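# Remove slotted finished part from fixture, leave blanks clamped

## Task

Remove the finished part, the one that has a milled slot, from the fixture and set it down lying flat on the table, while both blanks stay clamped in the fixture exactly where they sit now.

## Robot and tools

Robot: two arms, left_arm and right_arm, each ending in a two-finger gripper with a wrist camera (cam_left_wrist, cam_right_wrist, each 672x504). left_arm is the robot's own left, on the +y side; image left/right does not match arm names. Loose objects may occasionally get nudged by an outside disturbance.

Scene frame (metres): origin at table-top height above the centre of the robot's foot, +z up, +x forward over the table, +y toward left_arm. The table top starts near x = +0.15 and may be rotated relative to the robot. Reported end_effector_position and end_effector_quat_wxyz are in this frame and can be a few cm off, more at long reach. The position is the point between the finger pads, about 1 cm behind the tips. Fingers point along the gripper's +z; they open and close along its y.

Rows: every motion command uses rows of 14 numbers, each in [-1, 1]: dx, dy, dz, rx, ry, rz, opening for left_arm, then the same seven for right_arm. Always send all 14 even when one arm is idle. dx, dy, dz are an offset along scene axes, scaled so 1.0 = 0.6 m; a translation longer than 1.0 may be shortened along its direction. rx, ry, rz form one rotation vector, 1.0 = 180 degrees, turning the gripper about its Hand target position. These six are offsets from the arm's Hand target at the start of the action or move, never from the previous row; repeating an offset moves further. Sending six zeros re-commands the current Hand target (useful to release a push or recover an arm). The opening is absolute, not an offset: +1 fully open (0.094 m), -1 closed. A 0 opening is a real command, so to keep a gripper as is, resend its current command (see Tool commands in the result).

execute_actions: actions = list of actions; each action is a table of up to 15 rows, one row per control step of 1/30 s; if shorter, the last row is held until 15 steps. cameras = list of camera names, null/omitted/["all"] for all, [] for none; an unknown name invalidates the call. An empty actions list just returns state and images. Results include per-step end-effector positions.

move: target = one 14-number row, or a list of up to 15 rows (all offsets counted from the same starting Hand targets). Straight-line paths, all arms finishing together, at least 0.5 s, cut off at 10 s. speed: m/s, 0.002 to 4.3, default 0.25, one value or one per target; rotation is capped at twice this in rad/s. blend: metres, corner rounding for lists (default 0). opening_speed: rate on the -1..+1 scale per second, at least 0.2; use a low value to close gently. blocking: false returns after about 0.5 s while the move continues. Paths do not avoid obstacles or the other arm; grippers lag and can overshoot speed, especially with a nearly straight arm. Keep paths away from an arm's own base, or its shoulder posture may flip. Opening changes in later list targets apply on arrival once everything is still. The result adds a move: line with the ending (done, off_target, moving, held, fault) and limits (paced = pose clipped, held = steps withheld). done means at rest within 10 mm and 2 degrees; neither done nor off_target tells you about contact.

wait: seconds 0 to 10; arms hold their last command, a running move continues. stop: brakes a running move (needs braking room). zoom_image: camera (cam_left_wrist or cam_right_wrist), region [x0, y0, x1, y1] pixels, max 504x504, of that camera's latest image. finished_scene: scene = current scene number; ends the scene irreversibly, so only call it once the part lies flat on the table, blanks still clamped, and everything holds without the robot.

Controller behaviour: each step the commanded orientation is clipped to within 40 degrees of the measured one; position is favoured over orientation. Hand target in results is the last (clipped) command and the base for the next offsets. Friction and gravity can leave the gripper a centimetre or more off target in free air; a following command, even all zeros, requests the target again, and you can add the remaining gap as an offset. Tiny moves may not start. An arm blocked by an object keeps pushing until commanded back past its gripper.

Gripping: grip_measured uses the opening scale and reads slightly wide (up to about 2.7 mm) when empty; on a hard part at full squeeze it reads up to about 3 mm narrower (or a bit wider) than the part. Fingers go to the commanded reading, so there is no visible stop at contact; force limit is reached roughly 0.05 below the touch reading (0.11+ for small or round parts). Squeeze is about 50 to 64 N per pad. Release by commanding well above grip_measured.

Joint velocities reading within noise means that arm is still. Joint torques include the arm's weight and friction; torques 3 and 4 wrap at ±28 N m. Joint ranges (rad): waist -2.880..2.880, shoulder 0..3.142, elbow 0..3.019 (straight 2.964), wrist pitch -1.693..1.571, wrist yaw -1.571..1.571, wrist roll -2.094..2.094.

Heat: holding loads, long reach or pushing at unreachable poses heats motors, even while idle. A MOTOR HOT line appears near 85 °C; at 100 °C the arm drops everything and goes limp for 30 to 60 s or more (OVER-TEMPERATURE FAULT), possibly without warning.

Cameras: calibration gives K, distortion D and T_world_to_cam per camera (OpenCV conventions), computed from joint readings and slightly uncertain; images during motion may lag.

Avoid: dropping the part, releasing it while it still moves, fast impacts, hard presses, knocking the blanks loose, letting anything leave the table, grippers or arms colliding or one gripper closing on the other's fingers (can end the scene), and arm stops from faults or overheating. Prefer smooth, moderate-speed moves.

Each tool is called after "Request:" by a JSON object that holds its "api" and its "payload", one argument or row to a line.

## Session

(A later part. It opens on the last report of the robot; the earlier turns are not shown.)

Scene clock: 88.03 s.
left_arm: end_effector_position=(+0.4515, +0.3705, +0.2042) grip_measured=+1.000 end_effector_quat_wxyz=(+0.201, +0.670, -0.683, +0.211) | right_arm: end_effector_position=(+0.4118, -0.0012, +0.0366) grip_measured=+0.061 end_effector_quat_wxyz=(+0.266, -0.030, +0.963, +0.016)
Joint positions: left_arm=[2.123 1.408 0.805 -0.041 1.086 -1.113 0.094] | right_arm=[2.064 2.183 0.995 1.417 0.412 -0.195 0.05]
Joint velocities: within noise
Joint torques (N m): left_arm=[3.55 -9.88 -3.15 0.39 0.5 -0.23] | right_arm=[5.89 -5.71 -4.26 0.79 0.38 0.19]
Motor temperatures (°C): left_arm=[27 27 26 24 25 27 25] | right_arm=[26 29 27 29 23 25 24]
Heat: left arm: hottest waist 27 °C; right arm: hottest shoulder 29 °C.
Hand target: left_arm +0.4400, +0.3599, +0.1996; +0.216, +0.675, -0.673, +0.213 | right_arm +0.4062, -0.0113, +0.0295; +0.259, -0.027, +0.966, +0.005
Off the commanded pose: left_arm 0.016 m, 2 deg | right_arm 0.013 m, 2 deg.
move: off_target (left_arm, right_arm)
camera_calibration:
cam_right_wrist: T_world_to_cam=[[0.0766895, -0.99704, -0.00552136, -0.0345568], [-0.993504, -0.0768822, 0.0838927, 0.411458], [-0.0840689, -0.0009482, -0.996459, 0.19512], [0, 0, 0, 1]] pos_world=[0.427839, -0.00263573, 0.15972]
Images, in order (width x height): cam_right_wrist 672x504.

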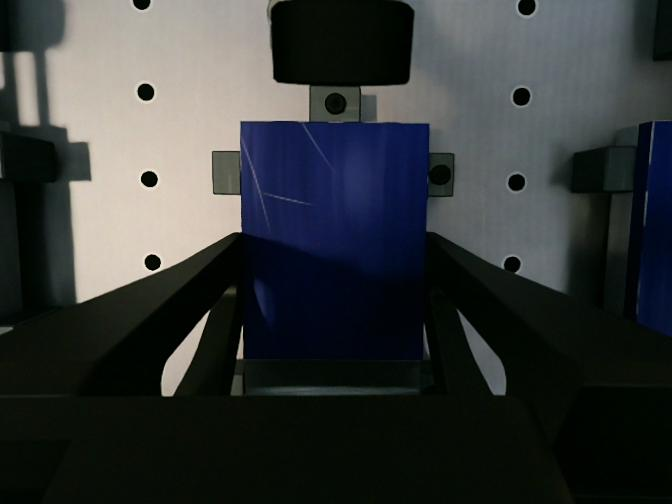

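Request:
{"api": "move", "payload": {
  "target": [0,0,0,0,0,0,1,0.003,0.0,0.085,0,0,0,-0.2],
  "speed": 0.06,
  "cameras": ["cam_left_wrist","cam_right_wrist"]
}}

Request:
{"api": "zoom_image", "payload": {
  "camera": "cam_left_wrist",
  "region": [220, 180, 460, 340]
}}

Scene clock: 92.37 s.
left_arm: end_effector_position=(+0.4515, +0.3705, +0.2042) grip_measured=+1.000 end_effector_quat_wxyz=(+0.201, +0.670, -0.683, +0.211) | right_arm: end_effector_position=(+0.4126, -0.0172, +0.0635) grip_measured=+0.060 end_effector_quat_wxyz=(+0.260, -0.025, +0.965, -0.004)
Joint positions: left_arm=[2.123 1.408 0.805 -0.041 1.086 -1.113 0.094] | right_arm=[2.073 2.123 0.907 1.44 0.465 -0.195 0.05]
Joint velocities: within noise
Joint torques (N m): left_arm=[2.67 -11.11 -3.04 0.4 0.4 -0.26] | right_arm=[8.29 -7.71 -7.56 1.66 0.06 0.07]
Motor temperatures (°C): left_arm=[27 27 26 24 25 27 25] | right_arm=[26 29 27 29 23 25 24]
Heat: left arm: hottest waist 27 °C; right arm: hottest shoulder 29 °C.
Hand target: left_arm +0.4400, +0.3599, +0.1996; +0.216, +0.675, -0.673, +0.213 | right_arm +0.4080, -0.0112, +0.0805; +0.259, -0.027, +0.966, +0.005
Off the commanded pose: left_arm 0.016 m, 2 deg | right_arm 0.019 m, 1 deg.
move: off_target (left_arm, right_arm)
camera_calibration:
cam_left_wrist: T_world_to_cam=[[0.999644, -0.00977008, 0.0248152, -0.454773], [-0.0266682, -0.35817, 0.933275, -0.0401488], [-0.000230124, -0.933605, -0.358303, 0.540476], [0, 0, 0, 1]] pos_world=[0.453665, 0.485768, 0.242409]
cam_right_wrist: T_world_to_cam=[[0.0557395, -0.997979, 0.0305068, -0.0440656], [-0.993811, -0.0525144, 0.0978883, 0.408465], [-0.0960884, -0.0357742, -0.99473, 0.226263], [0, 0, 0, 1]] pos_world=[0.430134, -0.0144319, 0.186431]

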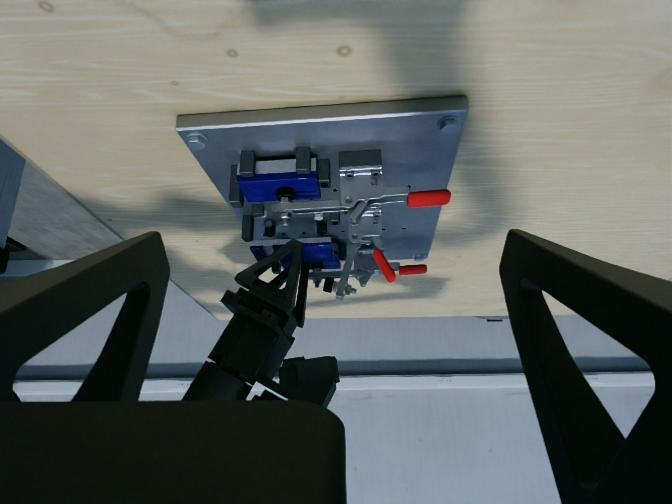

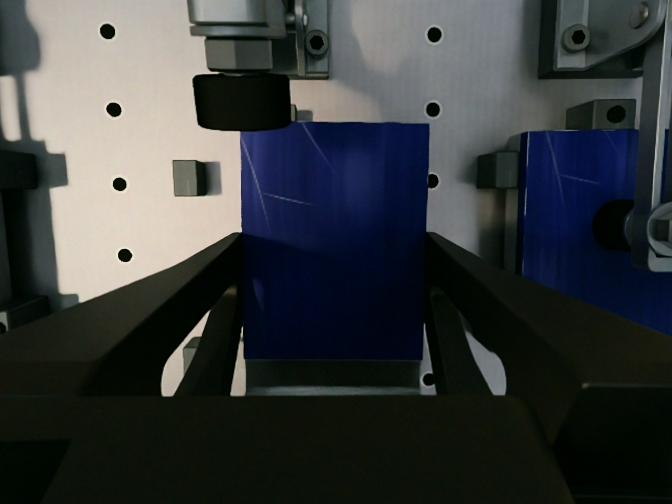

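Scaled by 2.100 from the camera's 672x504 image, which has a finer 960x720 frame.

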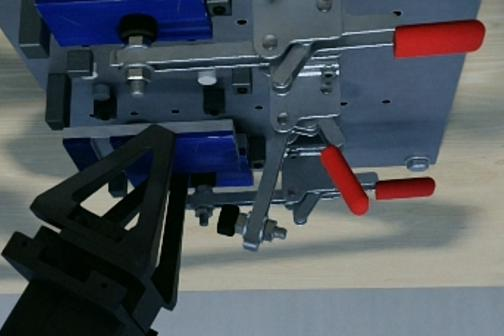

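Request:
{"api": "move", "payload": {
  "target": [
    [0,0,0,0,0,0,1,-0.0833,-0.004,0.0275,0,0,0,-0.2],
    [0,0,0,0,0,0,1,-0.105,-0.0055,0.119,0,0,0,-0.2],
    [0,0,0,0,0,0,1,-0.0867,-0.198,0.141,0,0,0.2,-0.2],
    [0,0,0,0,0,0,1,-0.0417,-0.4113,0.0742,0,0,0.46,-0.2]
  ],
  "speed": [0.08,0.12,0.22,0.22],
  "blend": [0.012,0.025,0.03,0],
  "cameras": ["cam_left_wrist","cam_right_wrist"]
}}

Scene clock: 102.40 s.
left_arm: end_effector_position=(+0.4515, +0.3705, +0.2042) grip_measured=+1.000 end_effector_quat_wxyz=(+0.201, +0.670, -0.683, +0.211) | right_arm: end_effector_position=(+0.3752, -0.2505, +0.1227) grip_measured=+0.060 end_effector_quat_wxyz=(-0.189, +0.654, -0.709, -0.183)
Joint positions: left_arm=[2.123 1.408 0.805 -0.041 1.086 -1.113 0.094] | right_arm=[1.356 1.668 0.65 0.647 -0.736 -1.621 0.05]
Joint velocities: within noise
Joint torques (N m): left_arm=[3.25 -10.05 -3.23 0.32 0.49 -0.24] | right_arm=[-2.67 -9.17 -4.86 -0.13 -0.5 -0.03]
Motor temperatures (°C): left_arm=[27 27 26 24 25 27 25] | right_arm=[27 29 28 29 23 25 25]
Heat: left arm: hottest waist 27 °C; right arm: hottest shoulder 29 °C.
Hand target: left_arm +0.4400, +0.3599, +0.1996; +0.216, +0.675, -0.673, +0.213 | right_arm +0.3831, -0.2582, +0.1251; -0.190, +0.659, -0.706, -0.175
Off the commanded pose: left_arm 0.016 m, 2 deg | right_arm 0.011 m, 1 deg.
move: off_target (left_arm, right_arm)
camera_calibration:
cam_left_wrist: T_world_to_cam=[[0.999644, -0.00977008, 0.0248152, -0.454773], [-0.0266682, -0.35817, 0.933275, -0.0401488], [-0.000230124, -0.933605, -0.358303, 0.540476], [0, 0, 0, 1]] pos_world=[0.453665, 0.485768, 0.242409]
cam_right_wrist: T_world_to_cam=[[0.997702, -0.0676782, -0.00306764, -0.392851], [-0.0671291, -0.993684, 0.0899222, -0.229242], [-0.00913403, -0.0895097, -0.995944, 0.22723], [0, 0, 0, 1]] pos_world=[0.378636, -0.234042, 0.245717]

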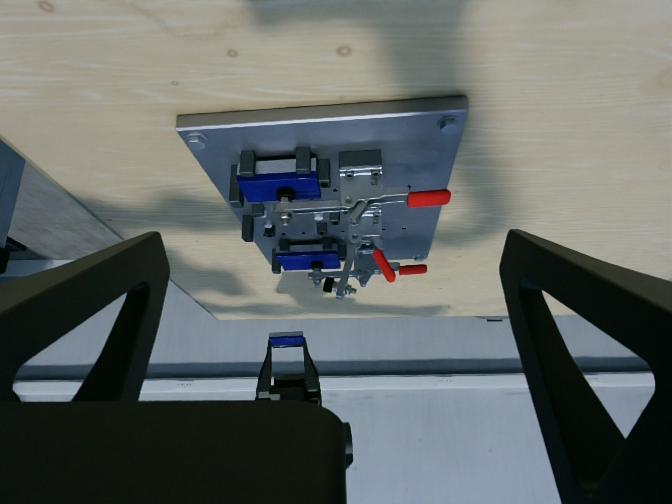

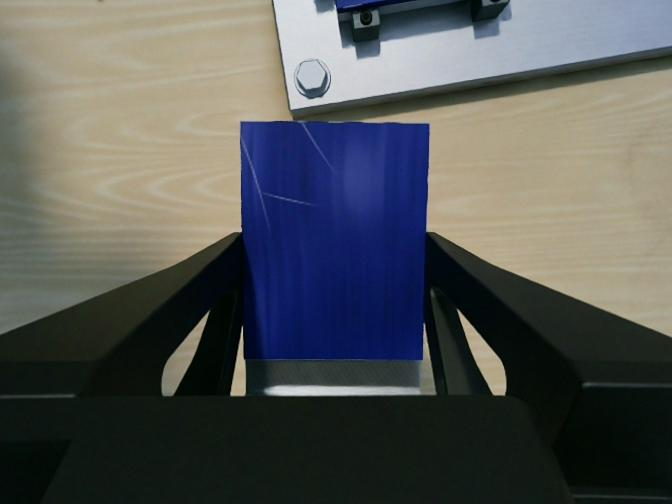

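Request:
{"api": "move", "payload": {
  "target": [
    [0,0,0,0,0,0,1,0,-0.045,-0.04,0.004,0,0,-0.2],
    [0,0,0,0,0,0,1,0,-0.05,-0.155,0.008,0,0,-0.2]
  ],
  "speed": [0.12,0.1],
  "blend": [0.02,0],
  "cameras": ["cam_left_wrist","cam_right_wrist"]
}}

Scene clock: 107.87 s.
left_arm: end_effector_position=(+0.4515, +0.3705, +0.2042) grip_measured=+1.000 end_effector_quat_wxyz=(+0.201, +0.670, -0.683, +0.211) | right_arm: end_effector_position=(+0.3894, -0.2935, +0.0347) grip_measured=+0.060 end_effector_quat_wxyz=(-0.201, +0.658, -0.704, -0.175)
Joint positions: left_arm=[2.123 1.408 0.805 -0.041 1.086 -1.113 0.094] | right_arm=[1.308 1.881 0.924 0.603 -0.787 -1.642 0.05]
Joint velocities: within noise
Joint torques (N m): left_arm=[4.13 -10.87 -2.99 0.31 0.52 -0.17] | right_arm=[-2.2 -7.59 -4.29 -0.14 -0.4 0.06]
Motor temperatures (°C): left_arm=[27 27 26 24 25 27 25] | right_arm=[26 29 28 29 23 25 25]
Heat: left arm: hottest waist 27 °C; right arm: hottest shoulder 29 °C.
Hand target: left_arm +0.4400, +0.3599, +0.1996; +0.216, +0.675, -0.673, +0.213 | right_arm +0.3829, -0.2880, +0.0321; -0.199, +0.657, -0.704, -0.184
Off the commanded pose: left_arm 0.016 m, 2 deg | right_arm 0.009 m, 1 deg.
move: off_target (left_arm); blend cut to 0.0181 m at target 1
camera_calibration:
cam_left_wrist: T_world_to_cam=[[0.999644, -0.00977008, 0.0248152, -0.454773], [-0.0266682, -0.35817, 0.933275, -0.0401488], [-0.000230124, -0.933605, -0.358303, 0.540476], [0, 0, 0, 1]] pos_world=[0.453665, 0.485768, 0.242409]
cam_right_wrist: T_world_to_cam=[[0.997686, -0.0621894, 0.0274631, -0.409611], [-0.0643029, -0.994363, 0.084306, -0.264275], [0.0220653, -0.0858769, -0.996061, 0.124802], [0, 0, 0, 1]] pos_world=[0.388916, -0.277541, 0.157839]

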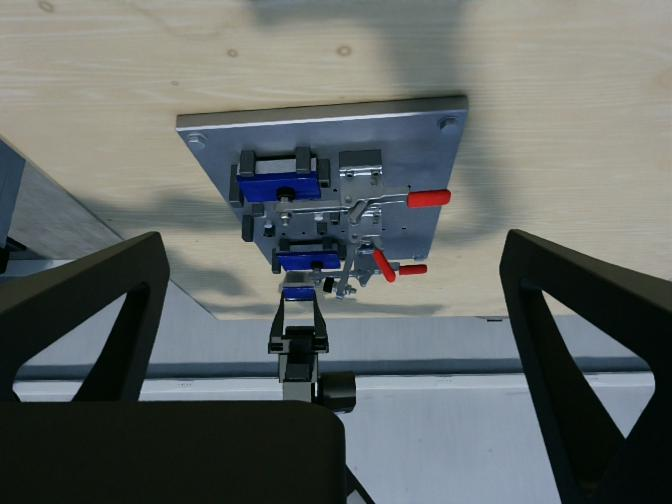

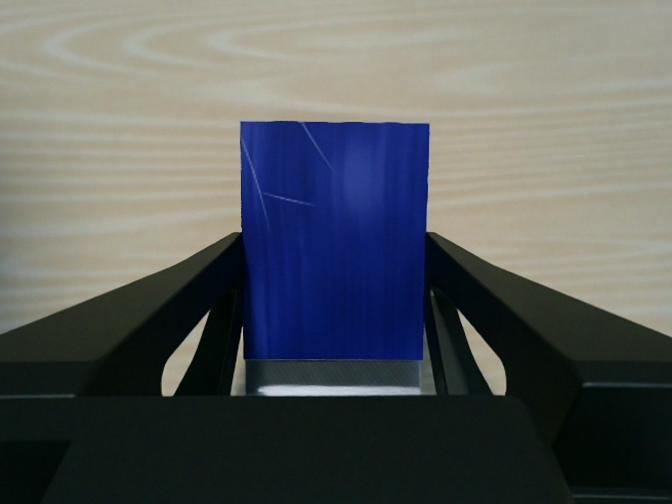

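Request:
{"api": "move", "payload": {
  "target": [0,0,0,0,0,0,1,0,0,-0.02,0,0.0105,0,-0.2],
  "speed": 0.04,
  "cameras": []
}}

Scene clock: 111.90 s.
left_arm: end_effector_position=(+0.4515, +0.3705, +0.2042) grip_measured=+1.000 end_effector_quat_wxyz=(+0.201, +0.670, -0.683, +0.211) | right_arm: end_effector_position=(+0.3902, -0.2978, +0.0234) grip_measured=+0.060 end_effector_quat_wxyz=(-0.187, +0.653, -0.711, -0.184)
Joint positions: left_arm=[2.123 1.408 0.805 -0.041 1.086 -1.113 0.094] | right_arm=[1.308 1.894 0.965 0.54 -0.777 -1.643 0.05]
Joint velocities: within noise
Joint torques (N m): left_arm=[3.49 -10.7 -2.97 0.28 0.41 -0.27] | right_arm=[-2.37 -7.71 -4.23 -0.29 -0.37 -0.03]
Motor temperatures (°C): left_arm=[27 27 26 24 25 27 25] | right_arm=[26 29 28 29 23 25 25]
Heat: left arm: hottest waist 27 °C; right arm: hottest shoulder 29 °C.
Hand target: left_arm +0.4400, +0.3599, +0.1996; +0.216, +0.675, -0.673, +0.213 | right_arm +0.3830, -0.2880, +0.0201; -0.187, +0.653, -0.707, -0.195
Off the commanded pose: left_arm 0.016 m, 2 deg | right_arm 0.013 m, 1 deg.
move: off_target (left_arm, right_arm)
No camera images: "cameras" was empty.

Request:
{"api": "move", "payload": {
  "target": [0,0,0,0,0,0,1,0,0,-0.011,0,0,0,-0.2],
  "speed": 0.03,
  "cameras": []
}}

Scene clock: 114.30 s.
left_arm: end_effector_position=(+0.4515, +0.3705, +0.2042) grip_measured=+1.000 end_effector_quat_wxyz=(+0.201, +0.670, -0.683, +0.211) | right_arm: end_effector_position=(+0.3899, -0.2998, +0.0170) grip_measured=+0.060 end_effector_quat_wxyz=(-0.186, +0.653, -0.711, -0.183)
Joint positions: left_arm=[2.123 1.408 0.805 -0.041 1.086 -1.113 0.094] | right_arm=[1.308 1.909 0.983 0.537 -0.774 -1.643 0.05]
Joint velocities: within noise
Joint torques (N m): left_arm=[3.25 -10.46 -2.82 0.59 0.45 -0.28] | right_arm=[-1.79 -7.47 -4.25 -0.16 -0.37 -0.02]
Motor temperatures (°C): left_arm=[27 27 26 24 25 27 25] | right_arm=[26 29 28 29 23 25 25]
Heat: left arm: hottest waist 27 °C; right arm: hottest shoulder 29 °C.
Hand target: left_arm +0.4400, +0.3599, +0.1996; +0.216, +0.675, -0.673, +0.213 | right_arm +0.3828, -0.2880, +0.0135; -0.187, +0.653, -0.707, -0.195
Off the commanded pose: left_arm 0.016 m, 2 deg | right_arm 0.014 m, 1 deg.
move: off_target (left_arm, right_arm)
No camera images: "cameras" was empty.

Request:
{"api": "move", "payload": {
  "target": [0,0,0,0,0,0,1,0,0,-0.007,0,0,0,-0.2],
  "speed": 0.03,
  "cameras": []
}}

Scene clock: 115.80 s.
left_arm: end_effector_position=(+0.4515, +0.3705, +0.2042) grip_measured=+1.000 end_effector_quat_wxyz=(+0.201, +0.670, -0.683, +0.211) | right_arm: end_effector_position=(+0.3905, -0.3000, +0.0131) grip_measured=+0.060 end_effector_quat_wxyz=(-0.187, +0.654, -0.710, -0.182)
Joint positions: left_arm=[2.123 1.408 0.805 -0.041 1.086 -1.113 0.094] | right_arm=[1.31 1.918 0.994 0.537 -0.773 -1.643 0.05]
Joint velocities: within noise
Joint torques (N m): left_arm=[2.73 -11.16 -3.08 0.35 0.47 -0.23] | right_arm=[-1.96 -7.53 -4.16 -0.28 -0.35 -0.01]
Motor temperatures (°C): left_arm=[27 27 26 24 25 27 25] | right_arm=[26 29 28 29 23 25 25]
Heat: left arm: hottest waist 27 °C; right arm: hottest shoulder 29 °C.
Hand target: left_arm +0.4400, +0.3599, +0.1996; +0.216, +0.675, -0.673, +0.213 | right_arm +0.3829, -0.2879, +0.0093; -0.187, +0.653, -0.707, -0.195
Off the commanded pose: left_arm 0.016 m, 2 deg | right_arm 0.015 m, 2 deg.
move: off_target (left_arm, right_arm)
No camera images: "cameras" was empty.

Request:
{"api": "move", "payload": {
  "target": [0,0,0,0,0,0,1,0,0,-0.005,0,0,0,-0.2],
  "speed": 0.03,
  "cameras": ["cam_left_wrist","cam_right_wrist"]
}}

Request:
{"api": "zoom_image", "payload": {
  "camera": "cam_left_wrist",
  "region": [220, 200, 420, 340]
}}

Scene clock: 124.83 s.
left_arm: end_effector_position=(+0.4515, +0.3705, +0.2042) grip_measured=+1.000 end_effector_quat_wxyz=(+0.201, +0.670, -0.683, +0.211) | right_arm: end_effector_position=(+0.3906, -0.3000, +0.0130) grip_measured=+0.060 end_effector_quat_wxyz=(-0.187, +0.654, -0.710, -0.182)
Joint positions: left_arm=[2.123 1.408 0.805 -0.041 1.086 -1.113 0.094] | right_arm=[1.31 1.918 0.995 0.536 -0.774 -1.643 0.05]
Joint velocities: within noise
Joint torques (N m): left_arm=[2.84 -9.7 -2.96 0.59 0.5 -0.22] | right_arm=[-1.79 -7.18 -3.62 -0.25 -0.3 0.02]
Motor temperatures (°C): left_arm=[27 27 26 24 25 27 25] | right_arm=[26 29 28 29 23 25 25]
Heat: left arm: hottest waist 27 °C; right arm: hottest shoulder 29 °C.
Hand target: left_arm +0.4400, +0.3599, +0.1996; +0.216, +0.675, -0.673, +0.213 | right_arm +0.3829, -0.2879, +0.0064; -0.187, +0.653, -0.707, -0.195
Off the commanded pose: left_arm 0.016 m, 2 deg | right_arm 0.016 m, 1 deg.
move: off_target (left_arm, right_arm)
camera_calibration:
cam_left_wrist: T_world_to_cam=[[0.999644, -0.00977008, 0.0248152, -0.454773], [-0.0266682, -0.35817, 0.933275, -0.0401488], [-0.000230124, -0.933605, -0.358303, 0.540476], [0, 0, 0, 1]] pos_world=[0.453665, 0.485768, 0.242409]
cam_right_wrist: T_world_to_cam=[[0.997643, -0.0684712, -0.00458388, -0.412064], [-0.0677317, -0.993204, 0.0946432, -0.267288], [-0.0110331, -0.0941096, -0.995501, 0.113114], [0, 0, 0, 1]] pos_world=[0.394237, -0.283041, 0.136013]

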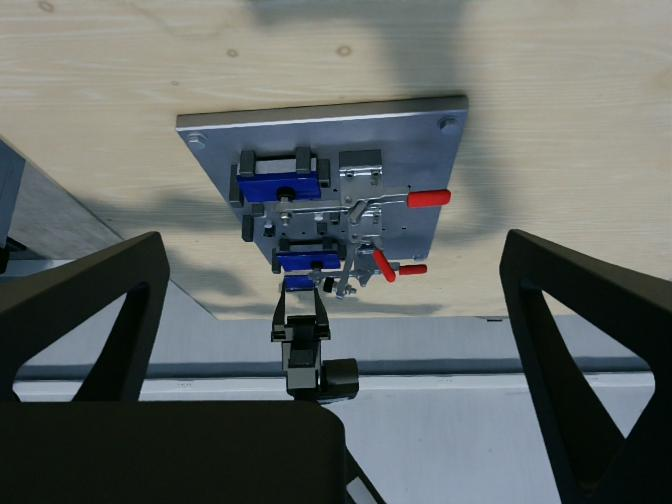

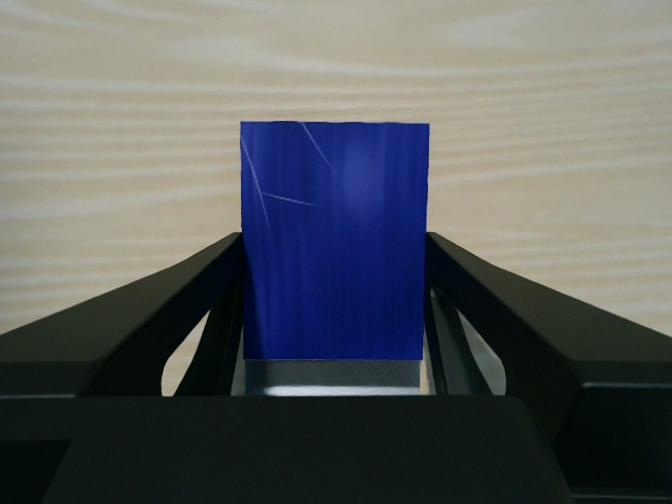

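Scaled by 2.520 from the camera's 672x504 image, which has a finer 960x720 frame.

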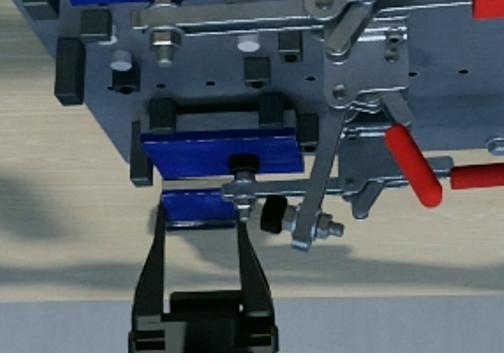

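Request:
{"api": "move", "payload": {
  "target": [
    [0,0,0,0,0,0,1,0,0,0.009,0,0,0,-0.2],
    [0,0,0,0,0,0,1,0,0,0.009,0,0,0,0.3]
  ],
  "speed": 0.05,
  "opening_speed": 0.5,
  "cameras": ["cam_left_wrist","cam_right_wrist"]
}}

Request:
{"api": "zoom_image", "payload": {
  "camera": "cam_left_wrist",
  "region": [220, 200, 420, 340]
}}

Scene clock: 129.23 s.
left_arm: end_effector_position=(+0.4515, +0.3705, +0.2042) grip_measured=+1.000 end_effector_quat_wxyz=(+0.201, +0.670, -0.683, +0.211) | right_arm: end_effector_position=(+0.3908, -0.3000, +0.0130) grip_measured=+0.296 end_effector_quat_wxyz=(-0.187, +0.654, -0.710, -0.182)
Joint positions: left_arm=[2.123 1.408 0.805 -0.041 1.086 -1.113 0.094] | right_arm=[1.31 1.918 0.995 0.536 -0.774 -1.643 0.061]
Joint velocities: within noise
Joint torques (N m): left_arm=[3.37 -10.11 -3.02 0.27 0.47 -0.26] | right_arm=[-2.08 -8 -4.66 -0.24 -0.37 0]
Motor temperatures (°C): left_arm=[27 27 26 24 25 27 25] | right_arm=[26 29 28 29 23 25 25]
Heat: left arm: hottest waist 27 °C; right arm: hottest shoulder 29 °C.
Hand target: left_arm +0.4400, +0.3599, +0.1996; +0.216, +0.675, -0.673, +0.213 | right_arm +0.3831, -0.2881, +0.0117; -0.187, +0.653, -0.707, -0.195
Off the commanded pose: left_arm 0.016 m, 2 deg | right_arm 0.014 m, 1 deg.
move: off_target (left_arm, right_arm); target 2's new opening was sent with right_arm's hand 0.014 m and 1 deg from that target
camera_calibration:
cam_left_wrist: T_world_to_cam=[[0.999644, -0.00977008, 0.0248152, -0.454773], [-0.0266682, -0.35817, 0.933275, -0.0401488], [-0.000230124, -0.933605, -0.358303, 0.540476], [0, 0, 0, 1]] pos_world=[0.453665, 0.485768, 0.242409]
cam_right_wrist: T_world_to_cam=[[0.997677, -0.0680029, -0.00395494, -0.41213], [-0.0673293, -0.993274, 0.0941965, -0.267389], [-0.010334, -0.0937115, -0.995546, 0.112859], [0, 0, 0, 1]] pos_world=[0.394336, -0.28304, 0.135914]

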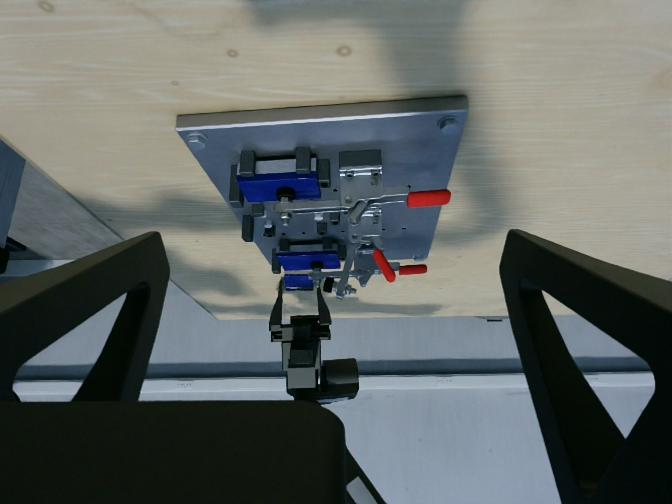

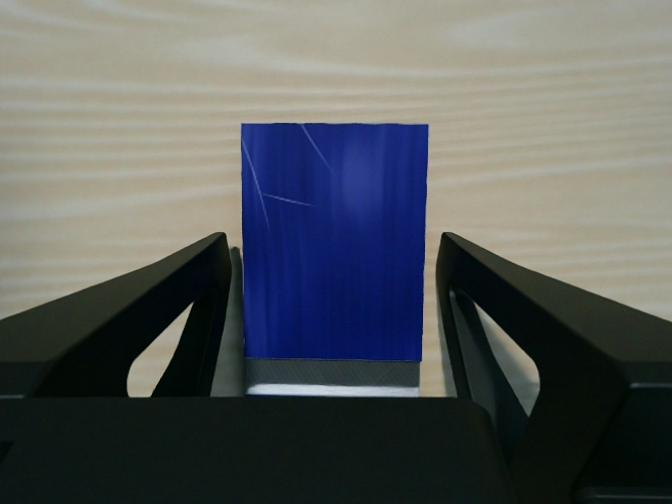

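Scaled by 2.520 from the camera's 672x504 image, which has a finer 960x720 frame.

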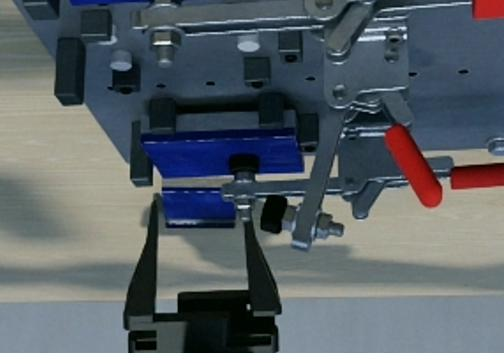

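Request:
{"api": "move", "payload": {
  "target": [
    [0,0,0,0,0,0,1,0,0,0.0,0,0,0,0.6],
    [0,0,0,0,0,0,1,0,0,0.04,0,0,0,0.6],
    [0,0,0,0,0,0,1,0,-0.06,0.25,0,0,0,0.6]
  ],
  "speed": [0.05,0.07,0.18],
  "blend": [0,0.01,0],
  "opening_speed": 1,
  "cameras": ["cam_left_wrist","cam_right_wrist"]
}}

Request:
{"api": "zoom_image", "payload": {
  "camera": "cam_left_wrist",
  "region": [180, 120, 480, 320]
}}

Scene clock: 134.10 s.
left_arm: end_effector_position=(+0.4515, +0.3705, +0.2042) grip_measured=+1.000 end_effector_quat_wxyz=(+0.201, +0.670, -0.683, +0.211) | right_arm: end_effector_position=(+0.3944, -0.3201, +0.1503) grip_measured=+0.597 end_effector_quat_wxyz=(-0.197, +0.656, -0.702, -0.193)
Joint positions: left_arm=[2.123 1.408 0.805 -0.041 1.086 -1.113 0.094] | right_arm=[1.17 1.584 0.698 0.417 -0.932 -1.756 0.075]
Joint velocities: within noise
Joint torques (N m): left_arm=[2.61 -10.52 -3.03 0.29 0.46 -0.29] | right_arm=[-4.84 -9.88 -6.28 -0.36 -0.43 -0.04]
Motor temperatures (°C): left_arm=[27 27 26 24 25 27 25] | right_arm=[26 29 28 29 23 25 25]
Heat: left arm: hottest waist 27 °C; right arm: hottest shoulder 29 °C.
Hand target: left_arm +0.4400, +0.3599, +0.1996; +0.216, +0.675, -0.673, +0.213 | right_arm +0.3830, -0.3239, +0.1618; -0.187, +0.653, -0.707, -0.195
Off the commanded pose: left_arm 0.016 m, 2 deg | right_arm 0.017 m, 1 deg.
move: off_target (left_arm, right_arm)
camera_calibration:
cam_left_wrist: T_world_to_cam=[[0.999644, -0.00977008, 0.0248152, -0.454773], [-0.0266682, -0.35817, 0.933275, -0.0401488], [-0.000230124, -0.933605, -0.358303, 0.540476], [0, 0, 0, 1]] pos_world=[0.453665, 0.485768, 0.242409]
cam_right_wrist: T_world_to_cam=[[0.998533, -0.0540864, -0.00253776, -0.41265], [-0.0538192, -0.996558, 0.063055, -0.301768], [-0.00593944, -0.0628259, -0.998007, 0.256266], [0, 0, 0, 1]] pos_world=[0.397326, -0.306948, 0.273736]

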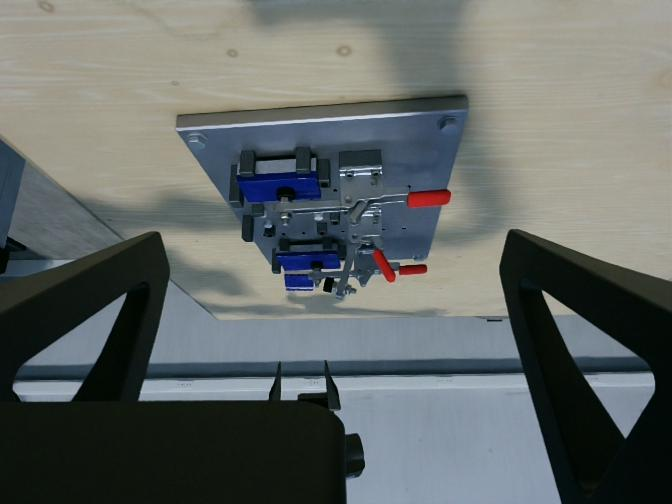

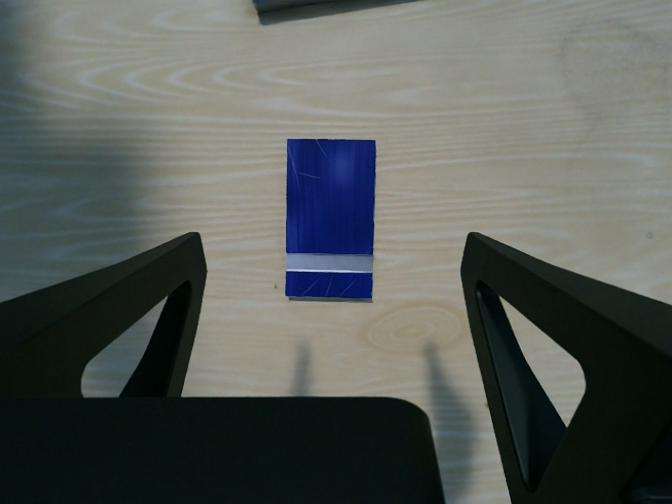

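Scaled by 1.680 from the camera's 672x504 image, which has a finer 960x720 frame.

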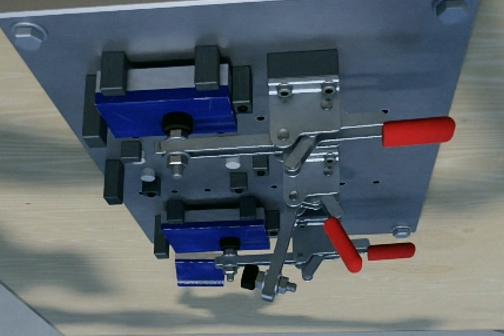

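Request:
{"api": "finished_scene", "payload": {
  "scene": 3
}}

The scene is finished: the task was done.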